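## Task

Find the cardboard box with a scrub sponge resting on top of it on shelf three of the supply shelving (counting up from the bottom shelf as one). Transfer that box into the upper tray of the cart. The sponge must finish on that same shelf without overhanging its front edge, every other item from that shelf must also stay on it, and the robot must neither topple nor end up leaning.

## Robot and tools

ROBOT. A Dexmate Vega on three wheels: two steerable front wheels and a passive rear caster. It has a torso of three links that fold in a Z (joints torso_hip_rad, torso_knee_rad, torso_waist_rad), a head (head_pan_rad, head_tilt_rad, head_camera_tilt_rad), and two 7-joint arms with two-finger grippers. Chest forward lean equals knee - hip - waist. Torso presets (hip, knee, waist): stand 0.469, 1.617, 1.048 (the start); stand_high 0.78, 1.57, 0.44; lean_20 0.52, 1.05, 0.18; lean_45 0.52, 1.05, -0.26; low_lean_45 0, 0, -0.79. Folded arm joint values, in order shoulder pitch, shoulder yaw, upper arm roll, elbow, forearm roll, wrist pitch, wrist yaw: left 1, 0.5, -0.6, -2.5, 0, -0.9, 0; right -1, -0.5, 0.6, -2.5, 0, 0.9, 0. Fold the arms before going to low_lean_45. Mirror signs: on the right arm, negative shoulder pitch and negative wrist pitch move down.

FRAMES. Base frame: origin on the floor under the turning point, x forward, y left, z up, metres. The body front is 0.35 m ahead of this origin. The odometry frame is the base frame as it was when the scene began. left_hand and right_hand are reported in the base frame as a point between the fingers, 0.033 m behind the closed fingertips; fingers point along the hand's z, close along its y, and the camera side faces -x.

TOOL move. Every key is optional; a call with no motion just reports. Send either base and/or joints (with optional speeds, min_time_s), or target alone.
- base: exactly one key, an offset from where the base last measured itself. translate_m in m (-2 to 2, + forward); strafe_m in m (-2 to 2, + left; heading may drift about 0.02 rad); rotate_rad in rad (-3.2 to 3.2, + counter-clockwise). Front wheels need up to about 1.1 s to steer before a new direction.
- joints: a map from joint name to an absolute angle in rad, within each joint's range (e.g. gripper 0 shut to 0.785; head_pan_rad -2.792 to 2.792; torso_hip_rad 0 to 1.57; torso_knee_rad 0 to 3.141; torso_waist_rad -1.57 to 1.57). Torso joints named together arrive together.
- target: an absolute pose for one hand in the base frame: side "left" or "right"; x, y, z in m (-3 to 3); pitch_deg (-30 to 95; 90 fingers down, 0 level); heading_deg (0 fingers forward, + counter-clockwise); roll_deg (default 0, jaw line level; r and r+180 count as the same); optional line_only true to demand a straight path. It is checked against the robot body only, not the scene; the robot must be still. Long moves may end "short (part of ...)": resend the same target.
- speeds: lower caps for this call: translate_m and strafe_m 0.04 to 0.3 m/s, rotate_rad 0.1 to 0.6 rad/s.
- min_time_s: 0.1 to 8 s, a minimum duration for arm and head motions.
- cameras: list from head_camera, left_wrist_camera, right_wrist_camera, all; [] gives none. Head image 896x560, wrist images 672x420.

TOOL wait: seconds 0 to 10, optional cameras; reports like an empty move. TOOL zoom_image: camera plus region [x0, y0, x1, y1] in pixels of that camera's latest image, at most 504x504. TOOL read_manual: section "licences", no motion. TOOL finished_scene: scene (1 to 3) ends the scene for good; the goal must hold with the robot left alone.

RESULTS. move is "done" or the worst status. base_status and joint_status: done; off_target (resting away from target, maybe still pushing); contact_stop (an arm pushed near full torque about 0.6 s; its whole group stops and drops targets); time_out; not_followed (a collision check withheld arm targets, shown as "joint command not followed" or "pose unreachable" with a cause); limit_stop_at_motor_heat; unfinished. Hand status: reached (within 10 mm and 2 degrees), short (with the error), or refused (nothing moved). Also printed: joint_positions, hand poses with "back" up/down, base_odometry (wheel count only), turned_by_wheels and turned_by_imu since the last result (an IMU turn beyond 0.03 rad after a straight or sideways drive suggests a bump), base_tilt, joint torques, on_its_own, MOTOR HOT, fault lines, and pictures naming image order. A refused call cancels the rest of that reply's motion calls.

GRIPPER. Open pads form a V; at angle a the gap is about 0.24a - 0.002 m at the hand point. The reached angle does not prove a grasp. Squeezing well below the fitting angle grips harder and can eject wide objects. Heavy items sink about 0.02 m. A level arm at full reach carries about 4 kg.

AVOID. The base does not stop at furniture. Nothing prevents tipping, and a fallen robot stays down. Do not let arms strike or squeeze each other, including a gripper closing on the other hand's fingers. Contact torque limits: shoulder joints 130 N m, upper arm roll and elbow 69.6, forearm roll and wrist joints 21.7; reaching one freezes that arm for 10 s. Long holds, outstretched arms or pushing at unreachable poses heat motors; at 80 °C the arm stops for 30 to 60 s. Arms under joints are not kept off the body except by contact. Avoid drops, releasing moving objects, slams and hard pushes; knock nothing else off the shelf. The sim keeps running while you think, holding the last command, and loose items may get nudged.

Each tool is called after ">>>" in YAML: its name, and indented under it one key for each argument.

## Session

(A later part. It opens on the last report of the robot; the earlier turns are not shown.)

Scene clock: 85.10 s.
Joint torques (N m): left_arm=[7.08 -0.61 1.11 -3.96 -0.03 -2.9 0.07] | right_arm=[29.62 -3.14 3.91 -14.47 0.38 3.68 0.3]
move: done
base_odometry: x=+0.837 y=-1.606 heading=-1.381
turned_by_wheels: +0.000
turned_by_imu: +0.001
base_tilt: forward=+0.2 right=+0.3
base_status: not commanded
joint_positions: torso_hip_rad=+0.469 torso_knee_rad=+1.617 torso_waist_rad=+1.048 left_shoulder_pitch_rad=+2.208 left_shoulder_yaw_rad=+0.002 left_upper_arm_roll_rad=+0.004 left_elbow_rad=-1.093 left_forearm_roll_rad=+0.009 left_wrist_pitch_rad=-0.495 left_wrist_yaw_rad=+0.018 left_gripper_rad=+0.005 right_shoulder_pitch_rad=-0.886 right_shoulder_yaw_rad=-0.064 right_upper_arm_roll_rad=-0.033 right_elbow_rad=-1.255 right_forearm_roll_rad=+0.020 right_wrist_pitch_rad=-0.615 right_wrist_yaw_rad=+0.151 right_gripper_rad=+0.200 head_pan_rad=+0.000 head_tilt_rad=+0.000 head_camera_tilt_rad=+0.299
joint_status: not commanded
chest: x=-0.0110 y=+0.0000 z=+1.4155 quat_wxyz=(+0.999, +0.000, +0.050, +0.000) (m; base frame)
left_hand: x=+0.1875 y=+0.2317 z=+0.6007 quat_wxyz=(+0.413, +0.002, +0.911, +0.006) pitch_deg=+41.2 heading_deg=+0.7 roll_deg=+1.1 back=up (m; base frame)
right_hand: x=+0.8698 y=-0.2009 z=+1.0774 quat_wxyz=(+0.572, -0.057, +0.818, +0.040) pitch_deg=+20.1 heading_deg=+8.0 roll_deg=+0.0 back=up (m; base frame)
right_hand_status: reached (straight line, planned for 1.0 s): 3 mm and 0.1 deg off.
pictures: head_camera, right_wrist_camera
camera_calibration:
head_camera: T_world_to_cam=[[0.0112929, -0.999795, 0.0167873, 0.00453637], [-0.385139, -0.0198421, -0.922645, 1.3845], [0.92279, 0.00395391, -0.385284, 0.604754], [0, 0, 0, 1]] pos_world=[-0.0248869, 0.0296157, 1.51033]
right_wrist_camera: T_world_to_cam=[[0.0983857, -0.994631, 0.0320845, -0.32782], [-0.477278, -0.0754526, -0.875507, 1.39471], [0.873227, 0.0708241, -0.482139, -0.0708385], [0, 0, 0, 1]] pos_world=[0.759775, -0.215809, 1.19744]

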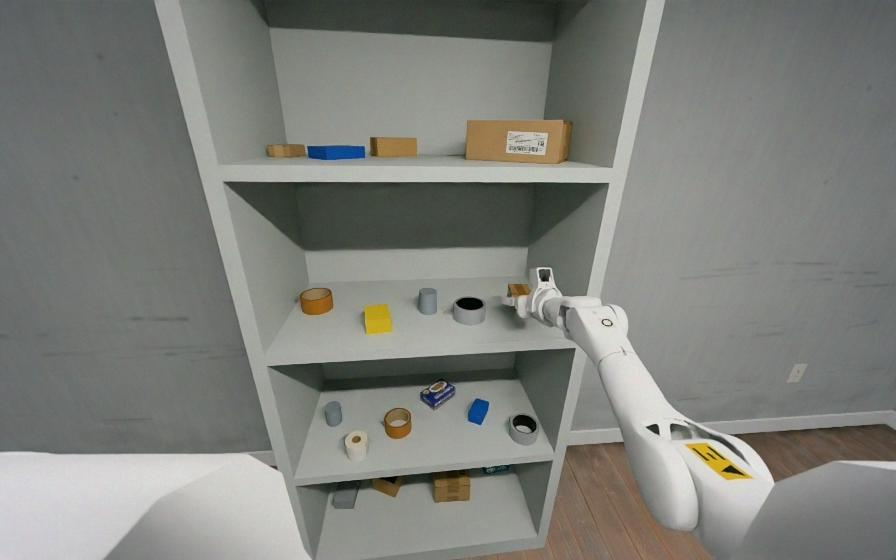

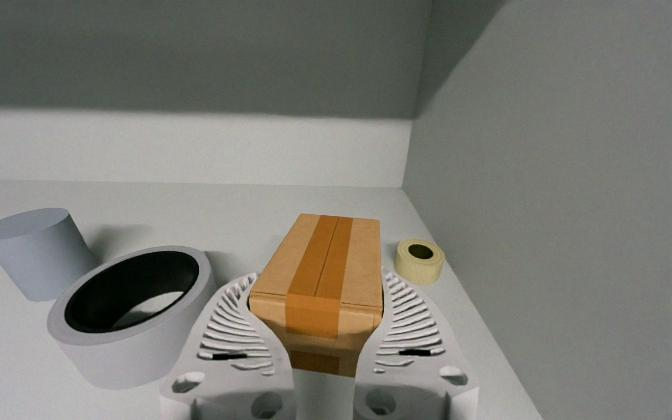

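>>> move:
  base: {"translate_m": -1.7}
  cameras: ["right_wrist_camera"]

>>> move:
  base: {"rotate_rad": -1.44}
  cameras: ["head_camera","right_wrist_camera"]

Scene clock: 93.83 s.
Joint torques (N m): left_arm=[7.21 0.91 1.18 -3.84 -0.04 -3.17 0.06] | right_arm=[29.26 -1.82 4.33 -13.92 0.03 3.51 -0.05]
move: done
base_odometry: x=+0.512 y=+0.063 heading=-1.379
turned_by_wheels: +0.001
turned_by_imu: +0.013
base_tilt: forward=+0.2 right=+0.3
base_status: done
joint_positions: torso_hip_rad=+0.469 torso_knee_rad=+1.617 torso_waist_rad=+1.048 left_shoulder_pitch_rad=+2.208 left_shoulder_yaw_rad=+0.002 left_upper_arm_roll_rad=+0.004 left_elbow_rad=-1.093 left_forearm_roll_rad=+0.009 left_wrist_pitch_rad=-0.495 left_wrist_yaw_rad=+0.018 left_gripper_rad=+0.005 right_shoulder_pitch_rad=-0.886 right_shoulder_yaw_rad=-0.064 right_upper_arm_roll_rad=-0.033 right_elbow_rad=-1.260 right_forearm_roll_rad=+0.020 right_wrist_pitch_rad=-0.620 right_wrist_yaw_rad=+0.151 right_gripper_rad=+0.200 head_pan_rad=+0.000 head_tilt_rad=+0.000 head_camera_tilt_rad=+0.299
joint_status: not commanded
chest: x=-0.0110 y=+0.0000 z=+1.4155 quat_wxyz=(+0.999, +0.000, +0.050, +0.000) (m; base frame)
left_hand: x=+0.1875 y=+0.2317 z=+0.6007 quat_wxyz=(+0.413, +0.002, +0.911, +0.006) pitch_deg=+41.2 heading_deg=+0.7 roll_deg=+1.1 back=up (m; base frame)
right_hand: x=+0.8696 y=-0.2009 z=+1.0790 quat_wxyz=(+0.572, -0.057, +0.818, +0.040) pitch_deg=+20.1 heading_deg=+8.0 roll_deg=+0.0 back=up (m; base frame)
pictures: right_wrist_camera
camera_calibration:
right_wrist_camera: T_world_to_cam=[[0.0983802, -0.994631, 0.0320947, -0.32786], [-0.477237, -0.0754556, -0.875529, 1.39601], [0.87325, 0.0708179, -0.482098, -0.0699605], [0, 0, 0, 1]] pos_world=[0.759575, -0.215809, 1.19904]

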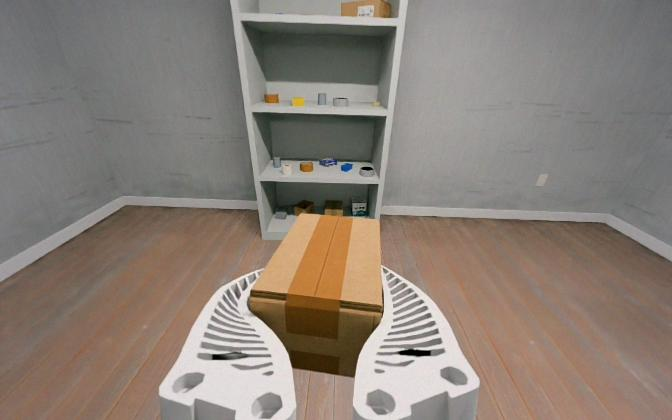

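Scene clock: 97.83 s.
Joint torques (N m): left_arm=[8.11 0.79 1.15 -4.04 -0.07 -2.35 0.08] | right_arm=[29.56 -1.66 3 -14.71 0.02 2.73 -0.02]
move: done
base_odometry: x=+0.512 y=+0.064 heading=-2.818
turned_by_wheels: -1.438
turned_by_imu: -1.396
base_tilt: forward=+0.2 right=+0.3
base_status: done
joint_positions: torso_hip_rad=+0.469 torso_knee_rad=+1.617 torso_waist_rad=+1.048 left_shoulder_pitch_rad=+2.208 left_shoulder_yaw_rad=+0.002 left_upper_arm_roll_rad=+0.004 left_elbow_rad=-1.093 left_forearm_roll_rad=+0.009 left_wrist_pitch_rad=-0.495 left_wrist_yaw_rad=+0.018 left_gripper_rad=+0.005 right_shoulder_pitch_rad=-0.886 right_shoulder_yaw_rad=-0.064 right_upper_arm_roll_rad=-0.033 right_elbow_rad=-1.260 right_forearm_roll_rad=+0.021 right_wrist_pitch_rad=-0.620 right_wrist_yaw_rad=+0.151 right_gripper_rad=+0.200 head_pan_rad=+0.000 head_tilt_rad=+0.000 head_camera_tilt_rad=+0.299
joint_status: not commanded
chest: x=-0.0110 y=+0.0000 z=+1.4155 quat_wxyz=(+0.999, +0.000, +0.050, +0.000) (m; base frame)
left_hand: x=+0.1875 y=+0.2317 z=+0.6007 quat_wxyz=(+0.413, +0.002, +0.911, +0.006) pitch_deg=+41.2 heading_deg=+0.7 roll_deg=+1.1 back=up (m; base frame)
right_hand: x=+0.8696 y=-0.2009 z=+1.0790 quat_wxyz=(+0.572, -0.057, +0.818, +0.040) pitch_deg=+20.1 heading_deg=+8.0 roll_deg=+0.0 back=up (m; base frame)
pictures: head_camera, right_wrist_camera
camera_calibration:
head_camera: T_world_to_cam=[[0.0112927, -0.999795, 0.0167869, 0.00453812], [-0.385139, -0.0198416, -0.922645, 1.38446], [0.92279, 0.00395391, -0.385284, 0.604846], [0, 0, 0, 1]] pos_world=[-0.0249869, 0.0296157, 1.51033]
right_wrist_camera: T_world_to_cam=[[0.0984215, -0.994631, 0.0319603, -0.327731], [-0.47724, -0.0753576, -0.875536, 1.39604], [0.873244, 0.0709188, -0.482095, -0.0699381], [0, 0, 0, 1]] pos_world=[0.759575, -0.215809, 1.19904]

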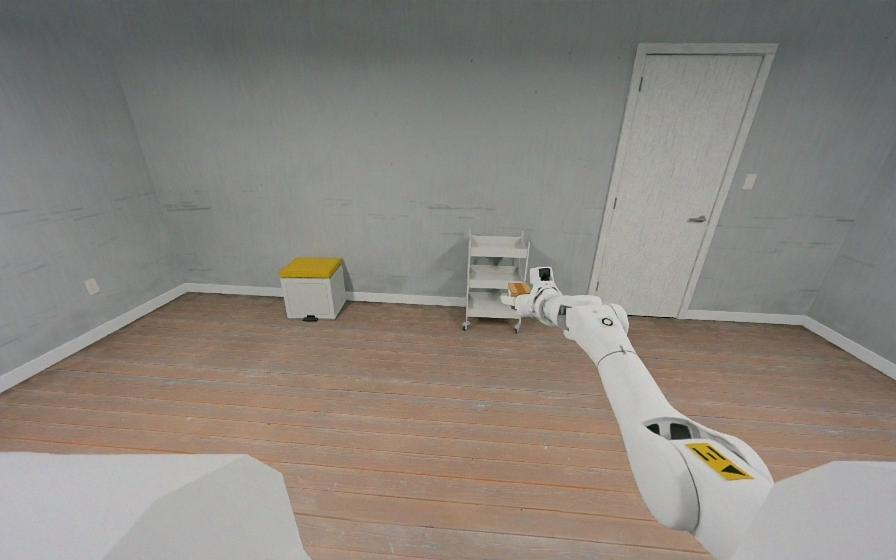

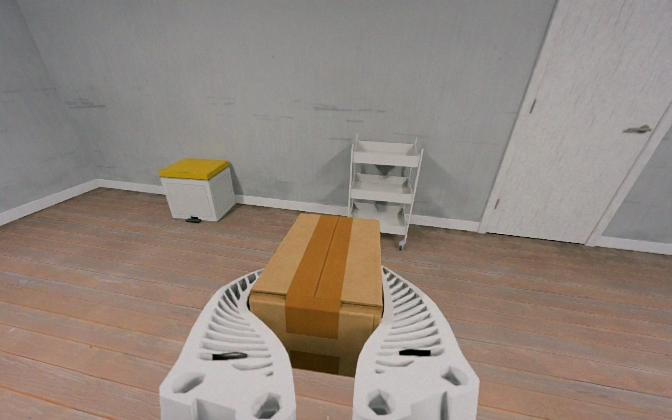

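>>> move:
  base: {"rotate_rad": -0.07}
  joints: {"head_camera_tilt_rad":0.5}
  cameras: []

>>> move:
  base: {"translate_m": 1.35}
  cameras: ["head_camera","right_wrist_camera"]

>>> zoom_image:
  camera: "head_camera"
  region: [400, 160, 640, 420]

Scene clock: 99.77 s.
Joint torques (N m): left_arm=[8.44 0.44 1.12 -4.14 0.06 -2.89 0.11] | right_arm=[29.27 -0.16 3.27 -14.09 0.09 3.75 0.07]
move: done
base_odometry: x=+0.512 y=+0.064 heading=-2.887
turned_by_wheels: -0.070
turned_by_imu: -0.067
base_tilt: forward=+0.2 right=+0.3
base_status: done
joint_positions: torso_hip_rad=+0.469 torso_knee_rad=+1.617 torso_waist_rad=+1.048 left_shoulder_pitch_rad=+2.208 left_shoulder_yaw_rad=+0.002 left_upper_arm_roll_rad=+0.004 left_elbow_rad=-1.093 left_forearm_roll_rad=+0.009 left_wrist_pitch_rad=-0.495 left_wrist_yaw_rad=+0.018 left_gripper_rad=+0.005 right_shoulder_pitch_rad=-0.886 right_shoulder_yaw_rad=-0.064 right_upper_arm_roll_rad=-0.033 right_elbow_rad=-1.260 right_forearm_roll_rad=+0.021 right_wrist_pitch_rad=-0.620 right_wrist_yaw_rad=+0.151 right_gripper_rad=+0.200 head_pan_rad=+0.000 head_tilt_rad=+0.000 head_camera_tilt_rad=+0.499
joint_status: all done
chest: x=-0.0110 y=+0.0000 z=+1.4155 quat_wxyz=(+0.999, +0.000, +0.050, +0.000) (m; base frame)
left_hand: x=+0.1875 y=+0.2317 z=+0.6007 quat_wxyz=(+0.413, +0.002, +0.911, +0.006) pitch_deg=+41.2 heading_deg=+0.7 roll_deg=+1.1 back=up (m; base frame)
right_hand: x=+0.8696 y=-0.2009 z=+1.0790 quat_wxyz=(+0.572, -0.057, +0.818, +0.040) pitch_deg=+20.1 heading_deg=+8.0 roll_deg=+0.0 back=up (m; base frame)
pictures: none
No camera images: "cameras" was empty.

Scene clock: 106.20 s.
Joint torques (N m): left_arm=[7.06 0.04 1.25 -4.75 -0.04 -3.11 0.1] | right_arm=[29.39 -0.79 3.18 -13.64 0.3 3.86 -0.17]
move: done
base_odometry: x=-0.796 y=-0.272 heading=-2.888
turned_by_wheels: -0.001
turned_by_imu: -0.007
base_tilt: forward=+0.2 right=+0.3
base_status: done
joint_positions: torso_hip_rad=+0.469 torso_knee_rad=+1.617 torso_waist_rad=+1.048 left_shoulder_pitch_rad=+2.208 left_shoulder_yaw_rad=+0.002 left_upper_arm_roll_rad=+0.004 left_elbow_rad=-1.093 left_forearm_roll_rad=+0.009 left_wrist_pitch_rad=-0.495 left_wrist_yaw_rad=+0.018 left_gripper_rad=+0.005 right_shoulder_pitch_rad=-0.886 right_shoulder_yaw_rad=-0.064 right_upper_arm_roll_rad=-0.033 right_elbow_rad=-1.260 right_forearm_roll_rad=+0.021 right_wrist_pitch_rad=-0.620 right_wrist_yaw_rad=+0.151 right_gripper_rad=+0.200 head_pan_rad=+0.000 head_tilt_rad=+0.000 head_camera_tilt_rad=+0.499
joint_status: not commanded
chest: x=-0.0109 y=+0.0000 z=+1.4155 quat_wxyz=(+0.999, +0.000, +0.050, +0.000) (m; base frame)
left_hand: x=+0.1875 y=+0.2317 z=+0.6007 quat_wxyz=(+0.413, +0.002, +0.911, +0.006) pitch_deg=+41.2 heading_deg=+0.7 roll_deg=+1.1 back=up (m; base frame)
right_hand: x=+0.8697 y=-0.2009 z=+1.0789 quat_wxyz=(+0.571, -0.057, +0.818, +0.040) pitch_deg=+20.1 heading_deg=+8.0 roll_deg=+0.0 back=up (m; base frame)
pictures: head_camera, right_wrist_camera
camera_calibration:
head_camera: T_world_to_cam=[[0.0144839, -0.999795, 0.0141525, 0.00868797], [-0.560718, -0.0198404, -0.827769, 1.23014], [0.82788, 0.00405374, -0.560891, 0.85763], [0, 0, 0, 1]] pos_world=[-0.0203781, 0.029616, 1.49919]
right_wrist_camera: T_world_to_cam=[[0.0984298, -0.994631, 0.0319484, -0.327729], [-0.477358, -0.0753608, -0.875471, 1.39601], [0.873179, 0.0709217, -0.482213, -0.0698813], [0, 0, 0, 1]] pos_world=[0.759675, -0.215809, 1.19894]

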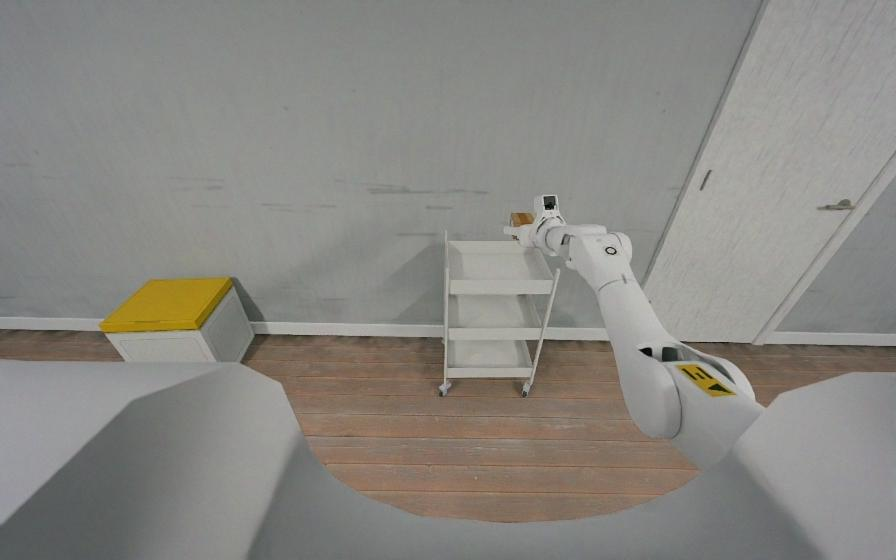

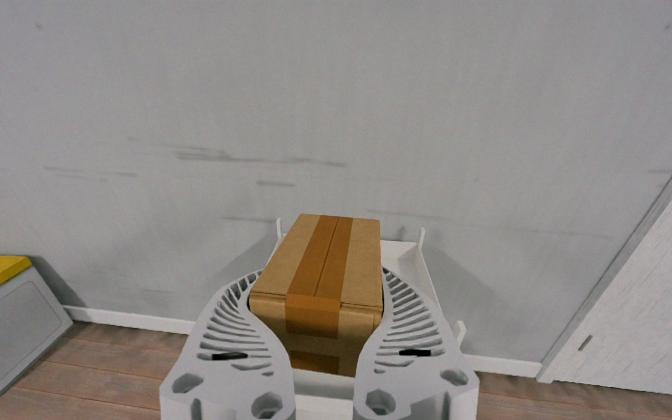

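Scaled by 1.938 from the camera's 896x560 image, which has a finer 960x600 frame.

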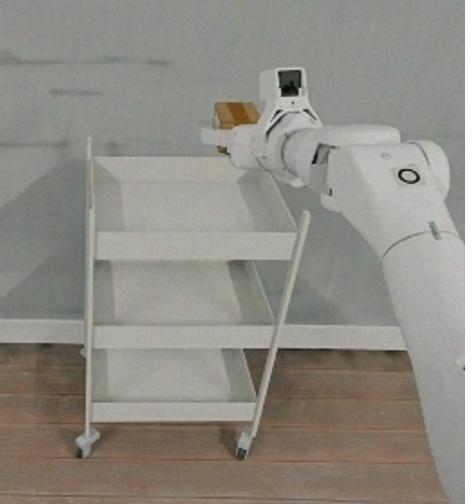

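>>> move:
  joints: {"torso_hip_rad":0.52,"torso_knee_rad":1.05,"torso_waist_rad":-0.26,"right_shoulder_pitch_rad":-0.278,"right_elbow_rad":-1.715,"right_wrist_pitch_rad":-1.137,"head_camera_tilt_rad":0}
  min_time_s: 4.8
  cameras: ["head_camera","right_wrist_camera"]

Scene clock: 115.20 s.
Joint torques (N m): left_arm=[22.27 0.28 1.33 2.06 -0.1 -1.23 0.04] | right_arm=[27.06 0.31 4 -12.82 0.25 3.22 0.01]
move: done
base_odometry: x=-0.796 y=-0.272 heading=-2.888
turned_by_wheels: +0.000
turned_by_imu: +0.002
base_tilt: forward=+0.2 right=+0.3
base_status: not commanded
joint_positions: torso_hip_rad=+0.520 torso_knee_rad=+1.050 torso_waist_rad=-0.260 left_shoulder_pitch_rad=+2.208 left_shoulder_yaw_rad=+0.002 left_upper_arm_roll_rad=+0.004 left_elbow_rad=-1.094 left_forearm_roll_rad=+0.009 left_wrist_pitch_rad=-0.495 left_wrist_yaw_rad=+0.018 left_gripper_rad=+0.005 right_shoulder_pitch_rad=-0.281 right_shoulder_yaw_rad=-0.064 right_upper_arm_roll_rad=-0.033 right_elbow_rad=-1.712 right_forearm_roll_rad=+0.021 right_wrist_pitch_rad=-1.135 right_wrist_yaw_rad=+0.151 right_gripper_rad=+0.200 head_pan_rad=+0.000 head_tilt_rad=+0.000 head_camera_tilt_rad=+0.001
joint_status: all done
chest: x=+0.0409 y=+0.0000 z=+1.2163 quat_wxyz=(+0.923, +0.000, +0.385, +0.000) (m; base frame)
left_hand: x=-0.3246 y=+0.2317 z=+0.4616 quat_wxyz=(+0.081, +0.004, +0.997, +0.005) pitch_deg=+80.7 heading_deg=+3.5 roll_deg=+4.0 (m; base frame)
right_hand: x=+0.8454 y=-0.1913 z=+0.9002 quat_wxyz=(+0.509, -0.057, +0.858, +0.044) pitch_deg=+28.6 heading_deg=+8.7 roll_deg=+1.1 back=up (m; base frame)
pictures: head_camera, right_wrist_camera
camera_calibration:
head_camera: T_world_to_cam=[[0.0169867, -0.999791, 0.0113495, 0.0131145], [-0.70799, -0.0200426, -0.705938, 0.994617], [0.706018, 0.00395624, -0.708183, 0.867317], [0, 0, 0, 1]] pos_world=[0.0916144, 0.0296152, 1.31621]
right_wrist_camera: T_world_to_cam=[[0.107213, -0.994016, 0.0209019, -0.307511], [-0.601489, -0.0815863, -0.794704, 1.25978], [0.791654, 0.07263, -0.606637, 0.0457221], [0, 0, 0, 1]] pos_world=[0.754517, -0.206211, 1.03532]

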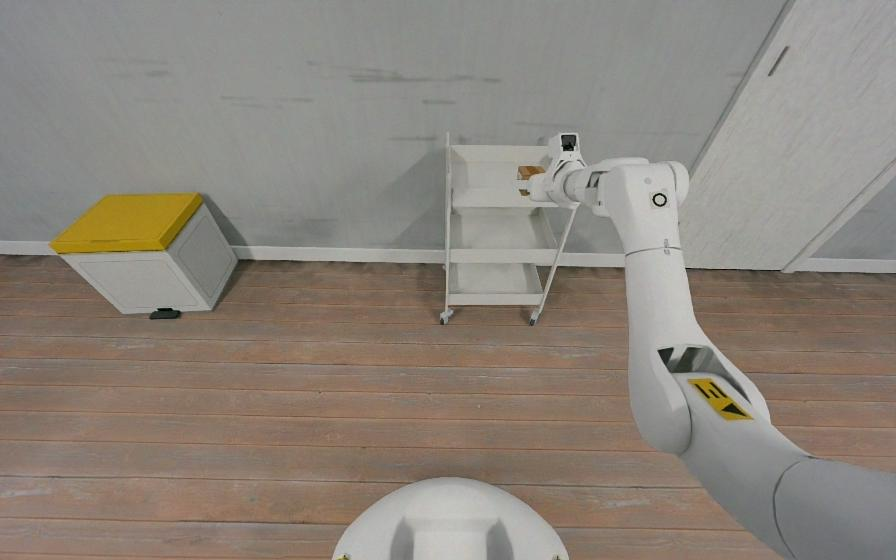

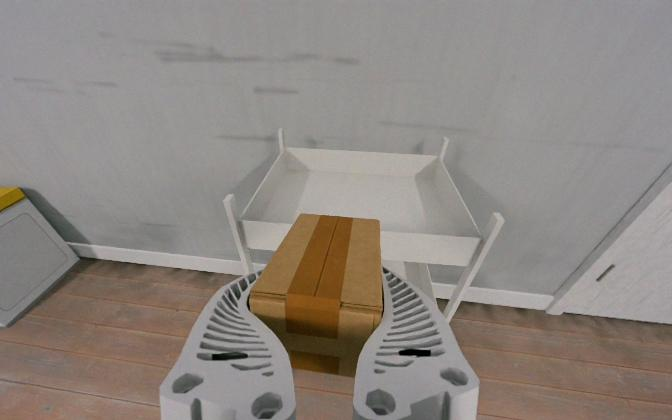

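>>> move:
  base: {"translate_m": 0.45}
  cameras: []

>>> move:
  target: {"side":"right","x":0.845,"y":-0.2,"z":0.72,"pitch_deg":27,"heading_deg":8}
  cameras: ["head_camera","right_wrist_camera"]

>>> zoom_image:
  camera: "head_camera"
  region: [400, 160, 640, 360]

Scene clock: 119.20 s.
Joint torques (N m): left_arm=[23.7 0.24 1.31 2.32 -0.03 -0.58 0.25] | right_arm=[27.55 -1.26 4.2 -13.65 0.33 3.96 0.08]
move: done
base_odometry: x=-1.231 y=-0.384 heading=-2.889
turned_by_wheels: -0.001
turned_by_imu: -0.002
base_tilt: forward=+0.1 right=+0.3
base_status: done
joint_positions: torso_hip_rad=+0.520 torso_knee_rad=+1.050 torso_waist_rad=-0.260 left_shoulder_pitch_rad=+2.208 left_shoulder_yaw_rad=+0.002 left_upper_arm_roll_rad=+0.004 left_elbow_rad=-1.094 left_forearm_roll_rad=+0.009 left_wrist_pitch_rad=-0.495 left_wrist_yaw_rad=+0.018 left_gripper_rad=+0.005 right_shoulder_pitch_rad=-0.279 right_shoulder_yaw_rad=-0.064 right_upper_arm_roll_rad=-0.033 right_elbow_rad=-1.714 right_forearm_roll_rad=+0.021 right_wrist_pitch_rad=-1.137 right_wrist_yaw_rad=+0.151 right_gripper_rad=+0.200 head_pan_rad=+0.000 head_tilt_rad=+0.000 head_camera_tilt_rad=+0.001
joint_status: not commanded
chest: x=+0.0408 y=+0.0000 z=+1.2163 quat_wxyz=(+0.923, +0.000, +0.385, +0.000) (m; base frame)
left_hand: x=-0.3245 y=+0.2317 z=+0.4616 quat_wxyz=(+0.081, +0.004, +0.997, +0.005) pitch_deg=+80.7 heading_deg=+3.5 roll_deg=+4.0 (m; base frame)
right_hand: x=+0.8459 y=-0.1912 z=+0.9030 quat_wxyz=(+0.510, -0.057, +0.857, +0.044) pitch_deg=+28.4 heading_deg=+8.7 roll_deg=+1.1 back=up (m; base frame)
pictures: none
No camera images: "cameras" was empty.

Scene clock: 123.13 s.
Joint torques (N m): left_arm=[22.79 0.52 1.15 3.05 -0.02 -0.74 0.11] | right_arm=[14.08 1.72 -0.76 -8.37 0.04 3.1 -0.23]
move: done
base_odometry: x=-1.231 y=-0.384 heading=-2.889
turned_by_wheels: +0.000
turned_by_imu: +0.001
base_tilt: forward=+0.2 right=+0.3
base_status: not commanded
joint_positions: torso_hip_rad=+0.520 torso_knee_rad=+1.050 torso_waist_rad=-0.260 left_shoulder_pitch_rad=+2.208 left_shoulder_yaw_rad=+0.002 left_upper_arm_roll_rad=+0.004 left_elbow_rad=-1.094 left_forearm_roll_rad=+0.009 left_wrist_pitch_rad=-0.495 left_wrist_yaw_rad=+0.018 left_gripper_rad=+0.005 right_shoulder_pitch_rad=-0.420 right_shoulder_yaw_rad=-0.061 right_upper_arm_roll_rad=-0.040 right_elbow_rad=-1.234 right_forearm_roll_rad=+0.008 right_wrist_pitch_rad=-0.490 right_wrist_yaw_rad=+0.138 right_gripper_rad=+0.200 head_pan_rad=+0.000 head_tilt_rad=+0.000 head_camera_tilt_rad=+0.001
joint_status: not commanded
chest: x=+0.0408 y=+0.0000 z=+1.2163 quat_wxyz=(+0.923, +0.000, +0.385, +0.000) (m; base frame)
left_hand: x=-0.3245 y=+0.2317 z=+0.4616 quat_wxyz=(+0.081, +0.004, +0.997, +0.005) pitch_deg=+80.7 heading_deg=+3.5 roll_deg=+4.0 (m; base frame)
right_hand: x=+0.8451 y=-0.2001 z=+0.7212 quat_wxyz=(+0.521, -0.059, +0.851, +0.036) pitch_deg=+27.0 heading_deg=+8.0 roll_deg=+0.0 back=up (m; base frame)
right_hand_status: reached (straight line, planned for 2.4 s): 1 mm and 0.0 deg off.
pictures: head_camera, right_wrist_camera
camera_calibration:
head_camera: T_world_to_cam=[[0.0169859, -0.999791, 0.0113496, 0.0131161], [-0.70794, -0.0200419, -0.705989, 0.994608], [0.706069, 0.00395702, -0.708132, 0.867317], [0, 0, 0, 1]] pos_world=[0.0915147, 0.0296152, 1.31621]
right_wrist_camera: T_world_to_cam=[[0.1021, -0.994103, 0.0365318, -0.319532], [-0.578776, -0.0892313, -0.81059, 1.10732], [0.80907, 0.0616174, -0.584473, -0.0948898], [0, 0, 0, 1]] pos_world=[0.750285, -0.212993, 0.853794]

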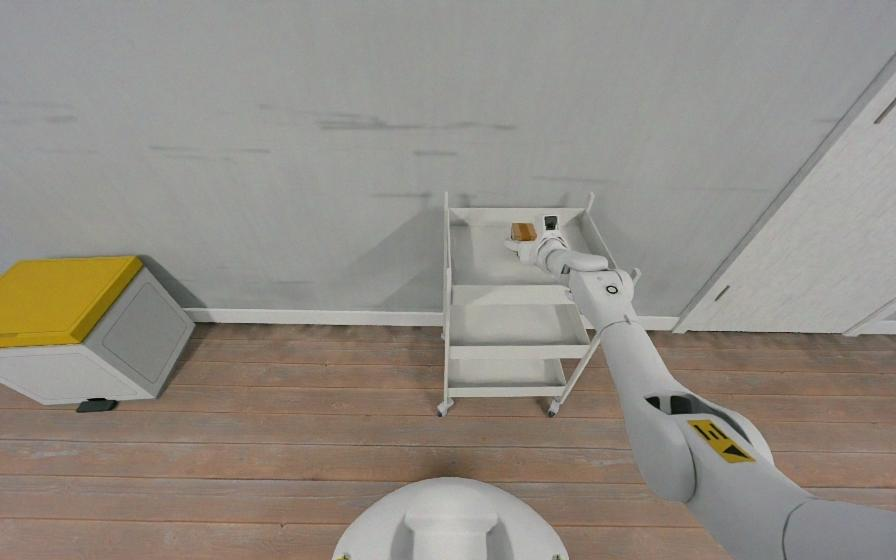

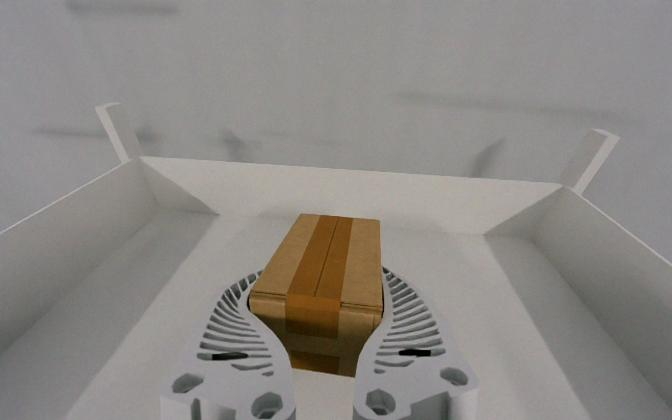

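Scaled by 2.100 from the camera's 896x560 image, which has a finer 960x600 frame.

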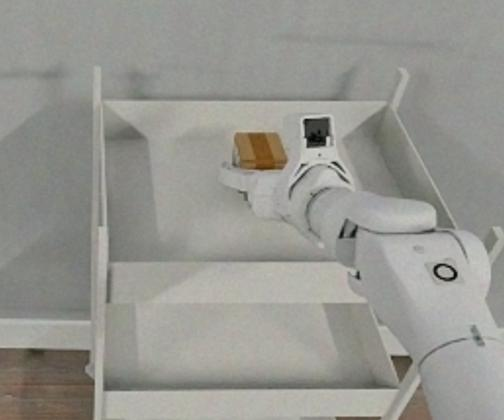

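>>> move:
  target: {"side":"right","x":0.845,"y":-0.2,"z":0.70,"pitch_deg":24,"heading_deg":8}
  cameras: ["right_wrist_camera"]

>>> move:
  target: {"side":"right","x":0.845,"y":-0.2,"z":0.69,"pitch_deg":23,"heading_deg":8}
  cameras: ["head_camera","right_wrist_camera"]

>>> zoom_image:
  camera: "head_camera"
  region: [400, 160, 640, 360]

Scene clock: 125.93 s.
Joint torques (N m): left_arm=[22.24 0.44 1.1 3.18 -0.11 -0.77 0.05] | right_arm=[10.39 1.6 3.9 -5.49 0.37 2.01 -0.34]
move: done
base_odometry: x=-1.231 y=-0.384 heading=-2.889
turned_by_wheels: +0.000
turned_by_imu: +0.001
base_tilt: forward=+0.1 right=+0.3
base_status: not commanded
joint_positions: torso_hip_rad=+0.520 torso_knee_rad=+1.050 torso_waist_rad=-0.260 left_shoulder_pitch_rad=+2.208 left_shoulder_yaw_rad=+0.002 left_upper_arm_roll_rad=+0.004 left_elbow_rad=-1.094 left_forearm_roll_rad=+0.009 left_wrist_pitch_rad=-0.495 left_wrist_yaw_rad=+0.018 left_gripper_rad=+0.005 right_shoulder_pitch_rad=-0.425 right_shoulder_yaw_rad=-0.056 right_upper_arm_roll_rad=-0.038 right_elbow_rad=-1.093 right_forearm_roll_rad=+0.010 right_wrist_pitch_rad=-0.294 right_wrist_yaw_rad=+0.137 right_gripper_rad=+0.200 head_pan_rad=+0.000 head_tilt_rad=+0.000 head_camera_tilt_rad=+0.001
joint_status: not commanded
chest: x=+0.0408 y=+0.0000 z=+1.2163 quat_wxyz=(+0.923, +0.000, +0.385, +0.000) (m; base frame)
left_hand: x=-0.3245 y=+0.2317 z=+0.4616 quat_wxyz=(+0.081, +0.004, +0.997, +0.005) pitch_deg=+80.7 heading_deg=+3.5 roll_deg=+4.0 (m; base frame)
right_hand: x=+0.8451 y=-0.1999 z=+0.7007 quat_wxyz=(+0.543, -0.059, +0.837, +0.038) pitch_deg=+24.1 heading_deg=+8.0 roll_deg=+0.0 back=up (m; base frame)
right_hand_status: reached (straight line, planned for 1.0 s): 1 mm and 0.1 deg off.
pictures: right_wrist_camera
camera_calibration:
right_wrist_camera: T_world_to_cam=[[0.10097, -0.994271, 0.035071, -0.316509], [-0.536271, -0.0840834, -0.839847, 1.07642], [0.837985, 0.0659921, -0.541688, -0.160417], [0, 0, 0, 1]] pos_world=[0.743636, -0.2136, 0.828231]

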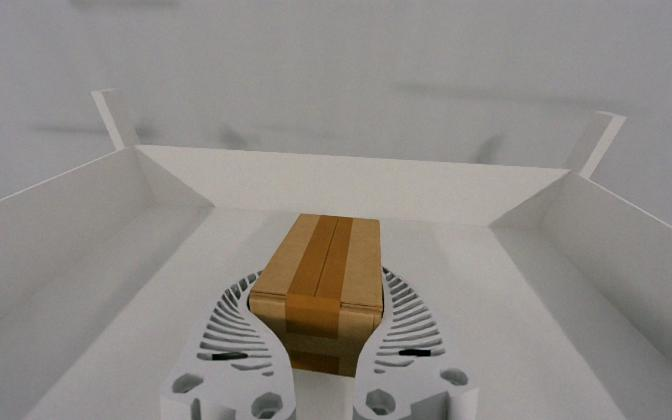

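Scene clock: 127.80 s.
Joint torques (N m): left_arm=[22.82 -1.03 1.23 2.65 -0.03 -1.03 0.1] | right_arm=[-28.05 -2.12 2.06 30.71 -1.01 -12.48 -1.07]
move: done
base_odometry: x=-1.231 y=-0.384 heading=-2.889
turned_by_wheels: +0.000
turned_by_imu: -0.001
base_tilt: forward=+0.1 right=+0.2
base_status: not commanded
joint_positions: torso_hip_rad=+0.521 torso_knee_rad=+1.049 torso_waist_rad=-0.259 left_shoulder_pitch_rad=+2.208 left_shoulder_yaw_rad=+0.002 left_upper_arm_roll_rad=+0.004 left_elbow_rad=-1.094 left_forearm_roll_rad=+0.009 left_wrist_pitch_rad=-0.495 left_wrist_yaw_rad=+0.018 left_gripper_rad=+0.005 right_shoulder_pitch_rad=-0.412 right_shoulder_yaw_rad=-0.054 right_upper_arm_roll_rad=-0.038 right_elbow_rad=-1.015 right_forearm_roll_rad=+0.012 right_wrist_pitch_rad=-0.201 right_wrist_yaw_rad=+0.137 right_gripper_rad=+0.200 head_pan_rad=+0.000 head_tilt_rad=+0.000 head_camera_tilt_rad=+0.001
joint_status: not commanded
chest: x=+0.0387 y=+0.0000 z=+1.2170 quat_wxyz=(+0.924, +0.000, +0.383, +0.000) (m; base frame)
left_hand: x=-0.3239 y=+0.2317 z=+0.4609 quat_wxyz=(+0.083, +0.004, +0.997, +0.005) pitch_deg=+80.5 heading_deg=+3.4 roll_deg=+3.9 (m; base frame)
right_hand: x=+0.8472 y=-0.1995 z=+0.6994 quat_wxyz=(+0.556, -0.059, +0.829, +0.039) pitch_deg=+22.3 heading_deg=+8.0 roll_deg=-0.1 back=up (m; base frame)
right_hand_status: reached (straight line, planned for 0.6 s): 10 mm and 0.7 deg off.
pictures: head_camera, right_wrist_camera
camera_calibration:
head_camera: T_world_to_cam=[[0.0169437, -0.999791, 0.0114113, 0.0130717], [-0.70539, -0.0200414, -0.708536, 0.996544], [0.708617, 0.00395578, -0.705582, 0.866053], [0, 0, 0, 1]] pos_world=[0.0890302, 0.0296152, 1.31701]
right_wrist_camera: T_world_to_cam=[[0.100312, -0.994348, 0.0347669, -0.315555], [-0.510356, -0.0814187, -0.8561, 1.0664], [0.854093, 0.0681332, -0.515639, -0.194371], [0, 0, 0, 1]] pos_world=[0.741909, -0.213704, 0.823692]

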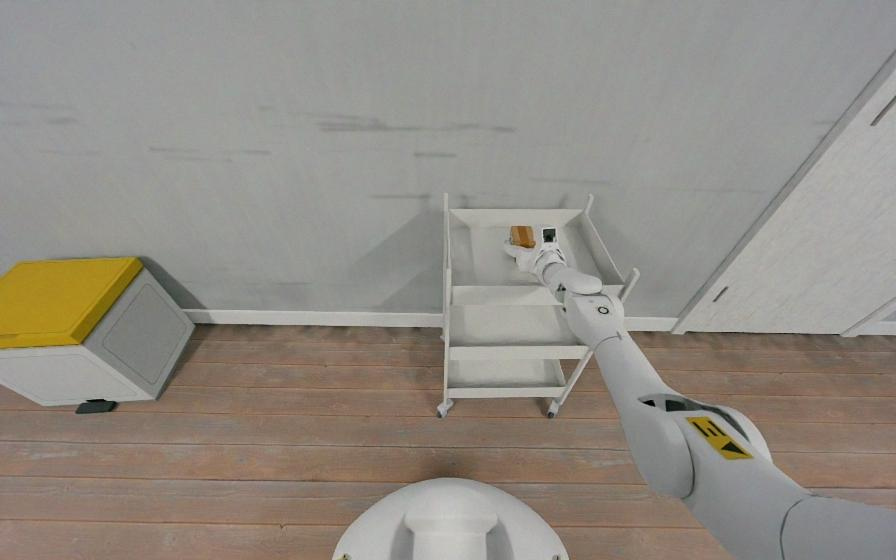

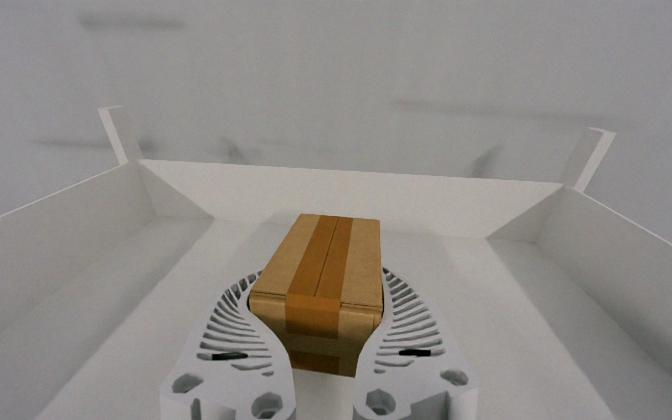

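Scaled by 2.100 from the camera's 896x560 image, which has a finer 960x600 frame.

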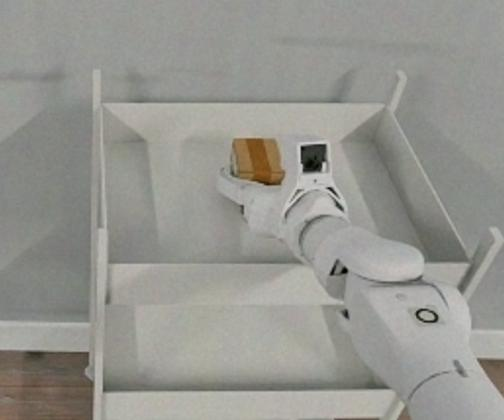

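>>> move:
  target: {"side":"right","x":0.845,"y":-0.2,"z":0.703,"pitch_deg":22,"heading_deg":8}
  cameras: []

>>> move:
  joints: {"right_gripper_rad":0.45}
  cameras: ["head_camera","right_wrist_camera"]

Scene clock: 128.10 s.
Joint torques (N m): left_arm=[22.89 0.01 1.48 2.04 -0.11 -0.64 0.01] | right_arm=[-30.52 -0.58 2.87 32.16 -1.17 -11.52 -0.78]
move: refused
base_odometry: x=-1.231 y=-0.384 heading=-2.889
turned_by_wheels: +0.000
turned_by_imu: +0.000
base_tilt: forward=+0.1 right=+0.2
base_status: not commanded
joint_positions: torso_hip_rad=+0.521 torso_knee_rad=+1.049 torso_waist_rad=-0.259 left_shoulder_pitch_rad=+2.208 left_shoulder_yaw_rad=+0.002 left_upper_arm_roll_rad=+0.004 left_elbow_rad=-1.094 left_forearm_roll_rad=+0.009 left_wrist_pitch_rad=-0.495 left_wrist_yaw_rad=+0.018 left_gripper_rad=+0.005 right_shoulder_pitch_rad=-0.412 right_shoulder_yaw_rad=-0.054 right_upper_arm_roll_rad=-0.038 right_elbow_rad=-1.013 right_forearm_roll_rad=+0.012 right_wrist_pitch_rad=-0.198 right_wrist_yaw_rad=+0.136 right_gripper_rad=+0.200 head_pan_rad=+0.000 head_tilt_rad=+0.000 head_camera_tilt_rad=+0.001
joint_status: not commanded
chest: x=+0.0387 y=+0.0000 z=+1.2170 quat_wxyz=(+0.924, +0.000, +0.383, +0.000) (m; base frame)
left_hand: x=-0.3239 y=+0.2317 z=+0.4609 quat_wxyz=(+0.083, +0.004, +0.997, +0.005) pitch_deg=+80.5 heading_deg=+3.4 roll_deg=+3.9 (m; base frame)
right_hand: x=+0.8473 y=-0.1995 z=+0.6993 quat_wxyz=(+0.556, -0.059, +0.828, +0.039) pitch_deg=+22.3 heading_deg=+8.0 roll_deg=-0.1 back=up (m; base frame)
right_hand_status: refused: the robot was not at rest, so the target was not started. Send it again once the robot is at rest.
pictures: none
No camera images: "cameras" was empty.

not run: a stop came earlier in this reply.

>>> move:
  target: {"side":"right","x":0.845,"y":-0.2,"z":0.703,"pitch_deg":22,"heading_deg":8}
  cameras: []

>>> wait:
  seconds: 0.3
  cameras: ["right_wrist_camera"]

>>> move:
  joints: {"right_gripper_rad":0.45}
  cameras: ["head_camera","right_wrist_camera"]

Scene clock: 129.57 s.
Joint torques (N m): left_arm=[23.74 -0.17 1.13 2.68 -0.07 -0.49 0.19] | right_arm=[-23.45 -2.49 3.47 9.23 -0.42 -6.35 0.01]
move: done
base_odometry: x=-1.231 y=-0.384 heading=-2.889
turned_by_wheels: +0.000
turned_by_imu: +0.001
base_tilt: forward=+0.1 right=+0.3
base_status: not commanded
joint_positions: torso_hip_rad=+0.520 torso_knee_rad=+1.049 torso_waist_rad=-0.259 left_shoulder_pitch_rad=+2.208 left_shoulder_yaw_rad=+0.002 left_upper_arm_roll_rad=+0.004 left_elbow_rad=-1.094 left_forearm_roll_rad=+0.009 left_wrist_pitch_rad=-0.495 left_wrist_yaw_rad=+0.018 left_gripper_rad=+0.005 right_shoulder_pitch_rad=-0.425 right_shoulder_yaw_rad=-0.055 right_upper_arm_roll_rad=-0.037 right_elbow_rad=-1.044 right_forearm_roll_rad=+0.013 right_wrist_pitch_rad=-0.208 right_wrist_yaw_rad=+0.137 right_gripper_rad=+0.200 head_pan_rad=+0.000 head_tilt_rad=+0.000 head_camera_tilt_rad=+0.001
joint_status: not commanded
chest: x=+0.0397 y=+0.0000 z=+1.2167 quat_wxyz=(+0.923, +0.000, +0.384, +0.000) (m; base frame)
left_hand: x=-0.3242 y=+0.2317 z=+0.4612 quat_wxyz=(+0.082, +0.004, +0.997, +0.005) pitch_deg=+80.6 heading_deg=+3.4 roll_deg=+4.0 (m; base frame)
right_hand: x=+0.8468 y=-0.1996 z=+0.7035 quat_wxyz=(+0.559, -0.058, +0.826, +0.039) pitch_deg=+21.9 heading_deg=+8.0 roll_deg=+0.0 back=up (m; base frame)
right_hand_status: reached (straight line, planned for 0.4 s): 2 mm and 0.1 deg off.
pictures: none
No camera images: "cameras" was empty.

Scene clock: 129.87 s.
Joint torques (N m): left_arm=[24.48 0.13 1.14 3.06 -0.14 -1.18 0.1] | right_arm=[-20.31 -4.87 2.92 7.54 -0.47 -6.2 0]
base_odometry: x=-1.231 y=-0.384 heading=-2.889
turned_by_wheels: +0.000
turned_by_imu: +0.000
base_tilt: forward=+0.2 right=+0.3
base_status: not commanded
joint_positions: torso_hip_rad=+0.520 torso_knee_rad=+1.050 torso_waist_rad=-0.259 left_shoulder_pitch_rad=+2.208 left_shoulder_yaw_rad=+0.002 left_upper_arm_roll_rad=+0.004 left_elbow_rad=-1.094 left_forearm_roll_rad=+0.009 left_wrist_pitch_rad=-0.495 left_wrist_yaw_rad=+0.018 left_gripper_rad=+0.005 right_shoulder_pitch_rad=-0.426 right_shoulder_yaw_rad=-0.055 right_upper_arm_roll_rad=-0.037 right_elbow_rad=-1.046 right_forearm_roll_rad=+0.013 right_wrist_pitch_rad=-0.209 right_wrist_yaw_rad=+0.137 right_gripper_rad=+0.200 head_pan_rad=+0.000 head_tilt_rad=+0.000 head_camera_tilt_rad=+0.001
joint_status: not commanded
chest: x=+0.0398 y=+0.0000 z=+1.2167 quat_wxyz=(+0.923, +0.000, +0.384, +0.000) (m; base frame)
left_hand: x=-0.3242 y=+0.2317 z=+0.4613 quat_wxyz=(+0.082, +0.004, +0.997, +0.005) pitch_deg=+80.6 heading_deg=+3.4 roll_deg=+4.0 (m; base frame)
right_hand: x=+0.8467 y=-0.1996 z=+0.7037 quat_wxyz=(+0.559, -0.058, +0.826, +0.039) pitch_deg=+21.9 heading_deg=+8.0 roll_deg=+0.0 back=up (m; base frame)
right_hand_status: reached (straight line, planned for 0.4 s): 2 mm and 0.1 deg off.
wait: 0.30 s; at rest by 0.27 s
pictures: right_wrist_camera
camera_calibration:
right_wrist_camera: T_world_to_cam=[[0.0997064, -0.994451, 0.0335668, -0.314403], [-0.503677, -0.0795362, -0.860223, 1.06738], [0.858119, 0.0688629, -0.508812, -0.199786], [0, 0, 0, 1]] pos_world=[0.740402, -0.214005, 0.827082]

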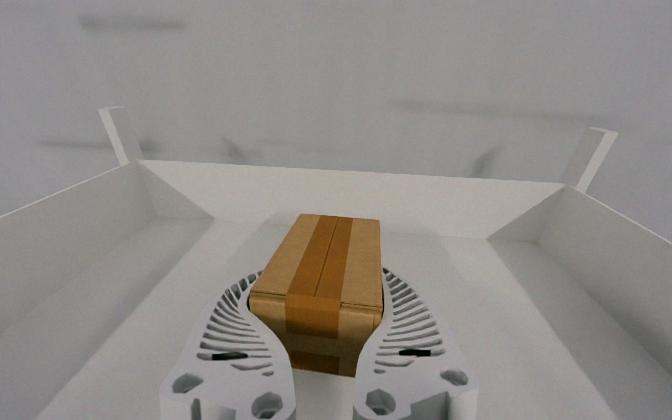

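Scene clock: 130.63 s.
Joint torques (N m): left_arm=[23.35 -0.18 1.31 3.37 -0.01 -0.23 0.06] | right_arm=[-19.04 -3.89 3.87 6.61 -0.58 -6.57 -0.06]
move: done
base_odometry: x=-1.231 y=-0.384 heading=-2.889
turned_by_wheels: +0.000
turned_by_imu: +0.000
base_tilt: forward=+0.1 right=+0.3
base_status: not commanded
joint_positions: torso_hip_rad=+0.520 torso_knee_rad=+1.050 torso_waist_rad=-0.259 left_shoulder_pitch_rad=+2.208 left_shoulder_yaw_rad=+0.002 left_upper_arm_roll_rad=+0.004 left_elbow_rad=-1.094 left_forearm_roll_rad=+0.009 left_wrist_pitch_rad=-0.495 left_wrist_yaw_rad=+0.018 left_gripper_rad=+0.005 right_shoulder_pitch_rad=-0.427 right_shoulder_yaw_rad=-0.055 right_upper_arm_roll_rad=-0.036 right_elbow_rad=-1.049 right_forearm_roll_rad=+0.013 right_wrist_pitch_rad=-0.210 right_wrist_yaw_rad=+0.137 right_gripper_rad=+0.450 head_pan_rad=+0.000 head_tilt_rad=+0.000 head_camera_tilt_rad=+0.001
joint_status: all done
chest: x=+0.0398 y=+0.0000 z=+1.2167 quat_wxyz=(+0.923, +0.000, +0.384, +0.000) (m; base frame)
left_hand: x=-0.3242 y=+0.2317 z=+0.4613 quat_wxyz=(+0.082, +0.004, +0.997, +0.005) pitch_deg=+80.6 heading_deg=+3.4 roll_deg=+4.0 (m; base frame)
right_hand: x=+0.8466 y=-0.1996 z=+0.7039 quat_wxyz=(+0.559, -0.058, +0.826, +0.039) pitch_deg=+21.8 heading_deg=+8.0 roll_deg=+0.0 back=up (m; base frame)
pictures: head_camera, right_wrist_camera
camera_calibration:
head_camera: T_world_to_cam=[[0.0169667, -0.999791, 0.0113788, 0.0130951], [-0.70674, -0.0200422, -0.707189, 0.995519], [0.707269, 0.00395679, -0.706933, 0.866755], [0, 0, 0, 1]] pos_world=[0.090322, 0.0296152, 1.31661]
right_wrist_camera: T_world_to_cam=[[0.0997242, -0.994452, 0.0334576, -0.314313], [-0.503371, -0.0794263, -0.860412, 1.0674], [0.858296, 0.0689623, -0.508499, -0.199882], [0, 0, 0, 1]] pos_world=[0.740201, -0.214005, 0.827281]

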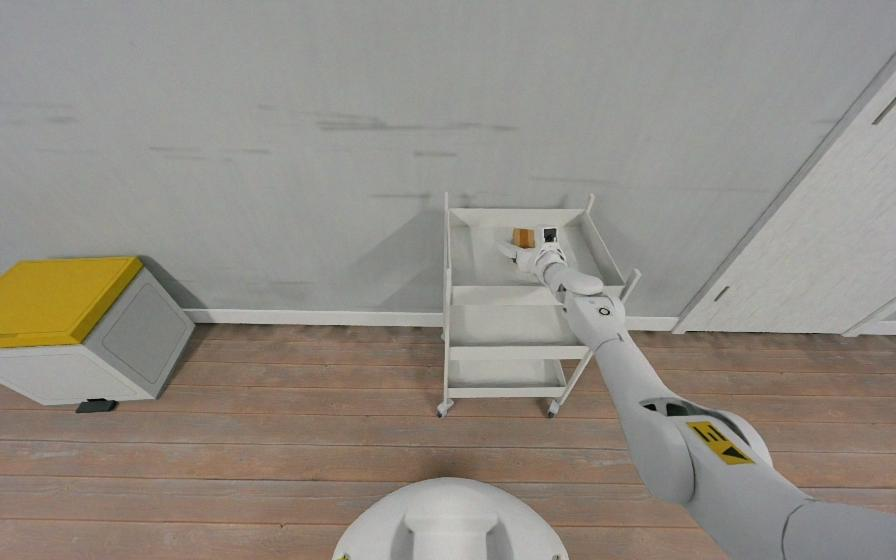

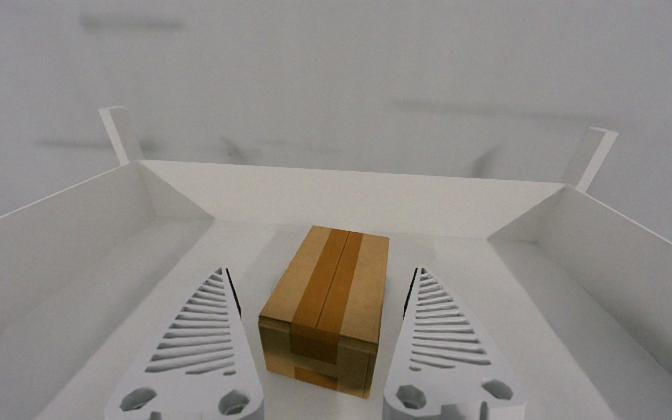

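>>> move:
  target: {"side":"right","x":0.845,"y":-0.2,"z":0.82,"pitch_deg":24,"heading_deg":8}
  cameras: ["right_wrist_camera"]

>>> move:
  base: {"translate_m": -0.4}
  cameras: ["head_camera"]

>>> finished_scene:
  scene: 1

Scene clock: 136.00 s.
Joint torques (N m): left_arm=[23.54 0.31 1.14 3.62 -0.07 -0.81 0.1] | right_arm=[26.03 -3.12 4.85 -13.43 0.27 2.95 0.19]
move: done
base_odometry: x=-1.231 y=-0.384 heading=-2.889
turned_by_wheels: +0.000
turned_by_imu: +0.001
base_tilt: forward=+0.1 right=+0.2
base_status: not commanded
joint_positions: torso_hip_rad=+0.520 torso_knee_rad=+1.050 torso_waist_rad=-0.260 left_shoulder_pitch_rad=+2.208 left_shoulder_yaw_rad=+0.002 left_upper_arm_roll_rad=+0.004 left_elbow_rad=-1.094 left_forearm_roll_rad=+0.009 left_wrist_pitch_rad=-0.495 left_wrist_yaw_rad=+0.018 left_gripper_rad=+0.005 right_shoulder_pitch_rad=-0.444 right_shoulder_yaw_rad=-0.070 right_upper_arm_roll_rad=-0.028 right_elbow_rad=-1.554 right_forearm_roll_rad=+0.018 right_wrist_pitch_rad=-0.735 right_wrist_yaw_rad=+0.143 right_gripper_rad=+0.450 head_pan_rad=+0.000 head_tilt_rad=+0.000 head_camera_tilt_rad=+0.001
joint_status: not commanded
chest: x=+0.0406 y=+0.0000 z=+1.2164 quat_wxyz=(+0.923, +0.000, +0.385, +0.000) (m; base frame)
left_hand: x=-0.3245 y=+0.2317 z=+0.4615 quat_wxyz=(+0.081, +0.004, +0.997, +0.005) pitch_deg=+80.7 heading_deg=+3.5 roll_deg=+4.0 (m; base frame)
right_hand: x=+0.8451 y=-0.1998 z=+0.8164 quat_wxyz=(+0.542, -0.059, +0.837, +0.038) pitch_deg=+24.1 heading_deg=+8.0 roll_deg=+0.0 back=up (m; base frame)
right_hand_status: reached (straight line, planned for 2.1 s): 4 mm and 0.1 deg off.
pictures: right_wrist_camera
camera_calibration:
right_wrist_camera: T_world_to_cam=[[0.100801, -0.994304, 0.0346231, -0.320038], [-0.53722, -0.0836873, -0.83928, 1.17398], [0.837397, 0.0659998, -0.542596, -0.0964783], [0, 0, 0, 1]] pos_world=[0.743737, -0.2136, 0.944032]

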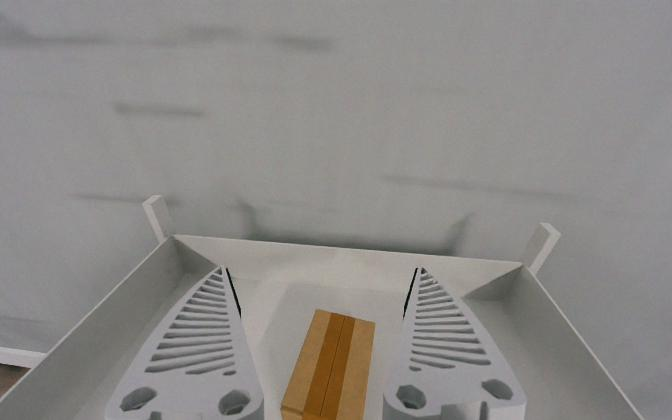

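Scene clock: 139.03 s.
Joint torques (N m): left_arm=[22.31 -0.86 1.11 2.6 -0.08 -0.59 0.13] | right_arm=[25.38 0.09 3.71 -12.56 0.24 2.44 0.01]
move: done
base_odometry: x=-0.844 y=-0.285 heading=-2.890
turned_by_wheels: -0.001
turned_by_imu: +0.001
base_tilt: forward=+0.1 right=+0.2
base_status: done
joint_positions: torso_hip_rad=+0.520 torso_knee_rad=+1.050 torso_waist_rad=-0.260 left_shoulder_pitch_rad=+2.208 left_shoulder_yaw_rad=+0.002 left_upper_arm_roll_rad=+0.004 left_elbow_rad=-1.094 left_forearm_roll_rad=+0.009 left_wrist_pitch_rad=-0.495 left_wrist_yaw_rad=+0.018 left_gripper_rad=+0.005 right_shoulder_pitch_rad=-0.444 right_shoulder_yaw_rad=-0.070 right_upper_arm_roll_rad=-0.028 right_elbow_rad=-1.559 right_forearm_roll_rad=+0.019 right_wrist_pitch_rad=-0.741 right_wrist_yaw_rad=+0.143 right_gripper_rad=+0.450 head_pan_rad=+0.000 head_tilt_rad=+0.000 head_camera_tilt_rad=+0.001
joint_status: not commanded
chest: x=+0.0407 y=+0.0000 z=+1.2164 quat_wxyz=(+0.923, +0.000, +0.385, +0.000) (m; base frame)
left_hand: x=-0.3245 y=+0.2317 z=+0.4616 quat_wxyz=(+0.081, +0.004, +0.997, +0.005) pitch_deg=+80.7 heading_deg=+3.5 roll_deg=+4.0 (m; base frame)
right_hand: x=+0.8449 y=-0.1998 z=+0.8176 quat_wxyz=(+0.542, -0.059, +0.837, +0.038) pitch_deg=+24.2 heading_deg=+8.0 roll_deg=+0.0 back=up (m; base frame)
pictures: head_camera
camera_calibration:
head_camera: T_world_to_cam=[[0.0169843, -0.999791, 0.011352, 0.0131147], [-0.70784, -0.0200419, -0.706089, 0.994661], [0.706169, 0.003957, -0.708032, 0.867246], [0, 0, 0, 1]] pos_world=[0.0914154, 0.0296152, 1.31621]

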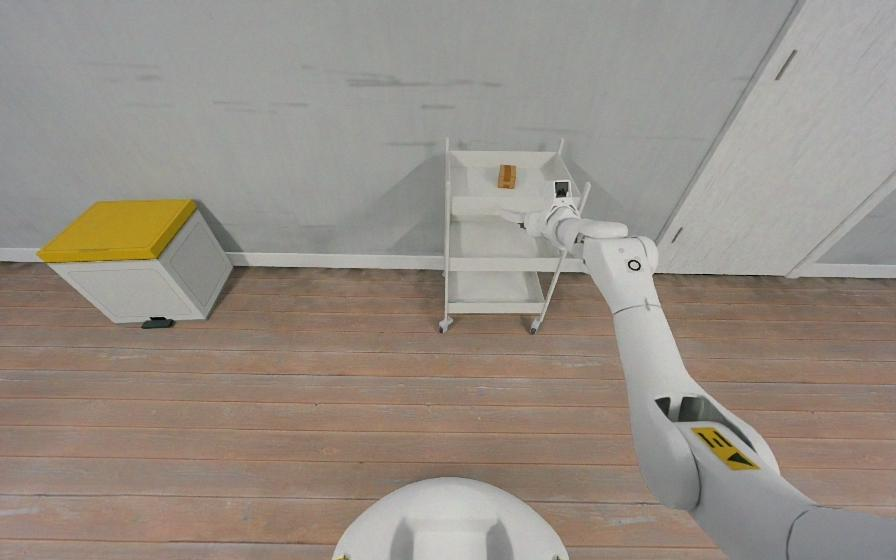

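The scene is finished: the task was done.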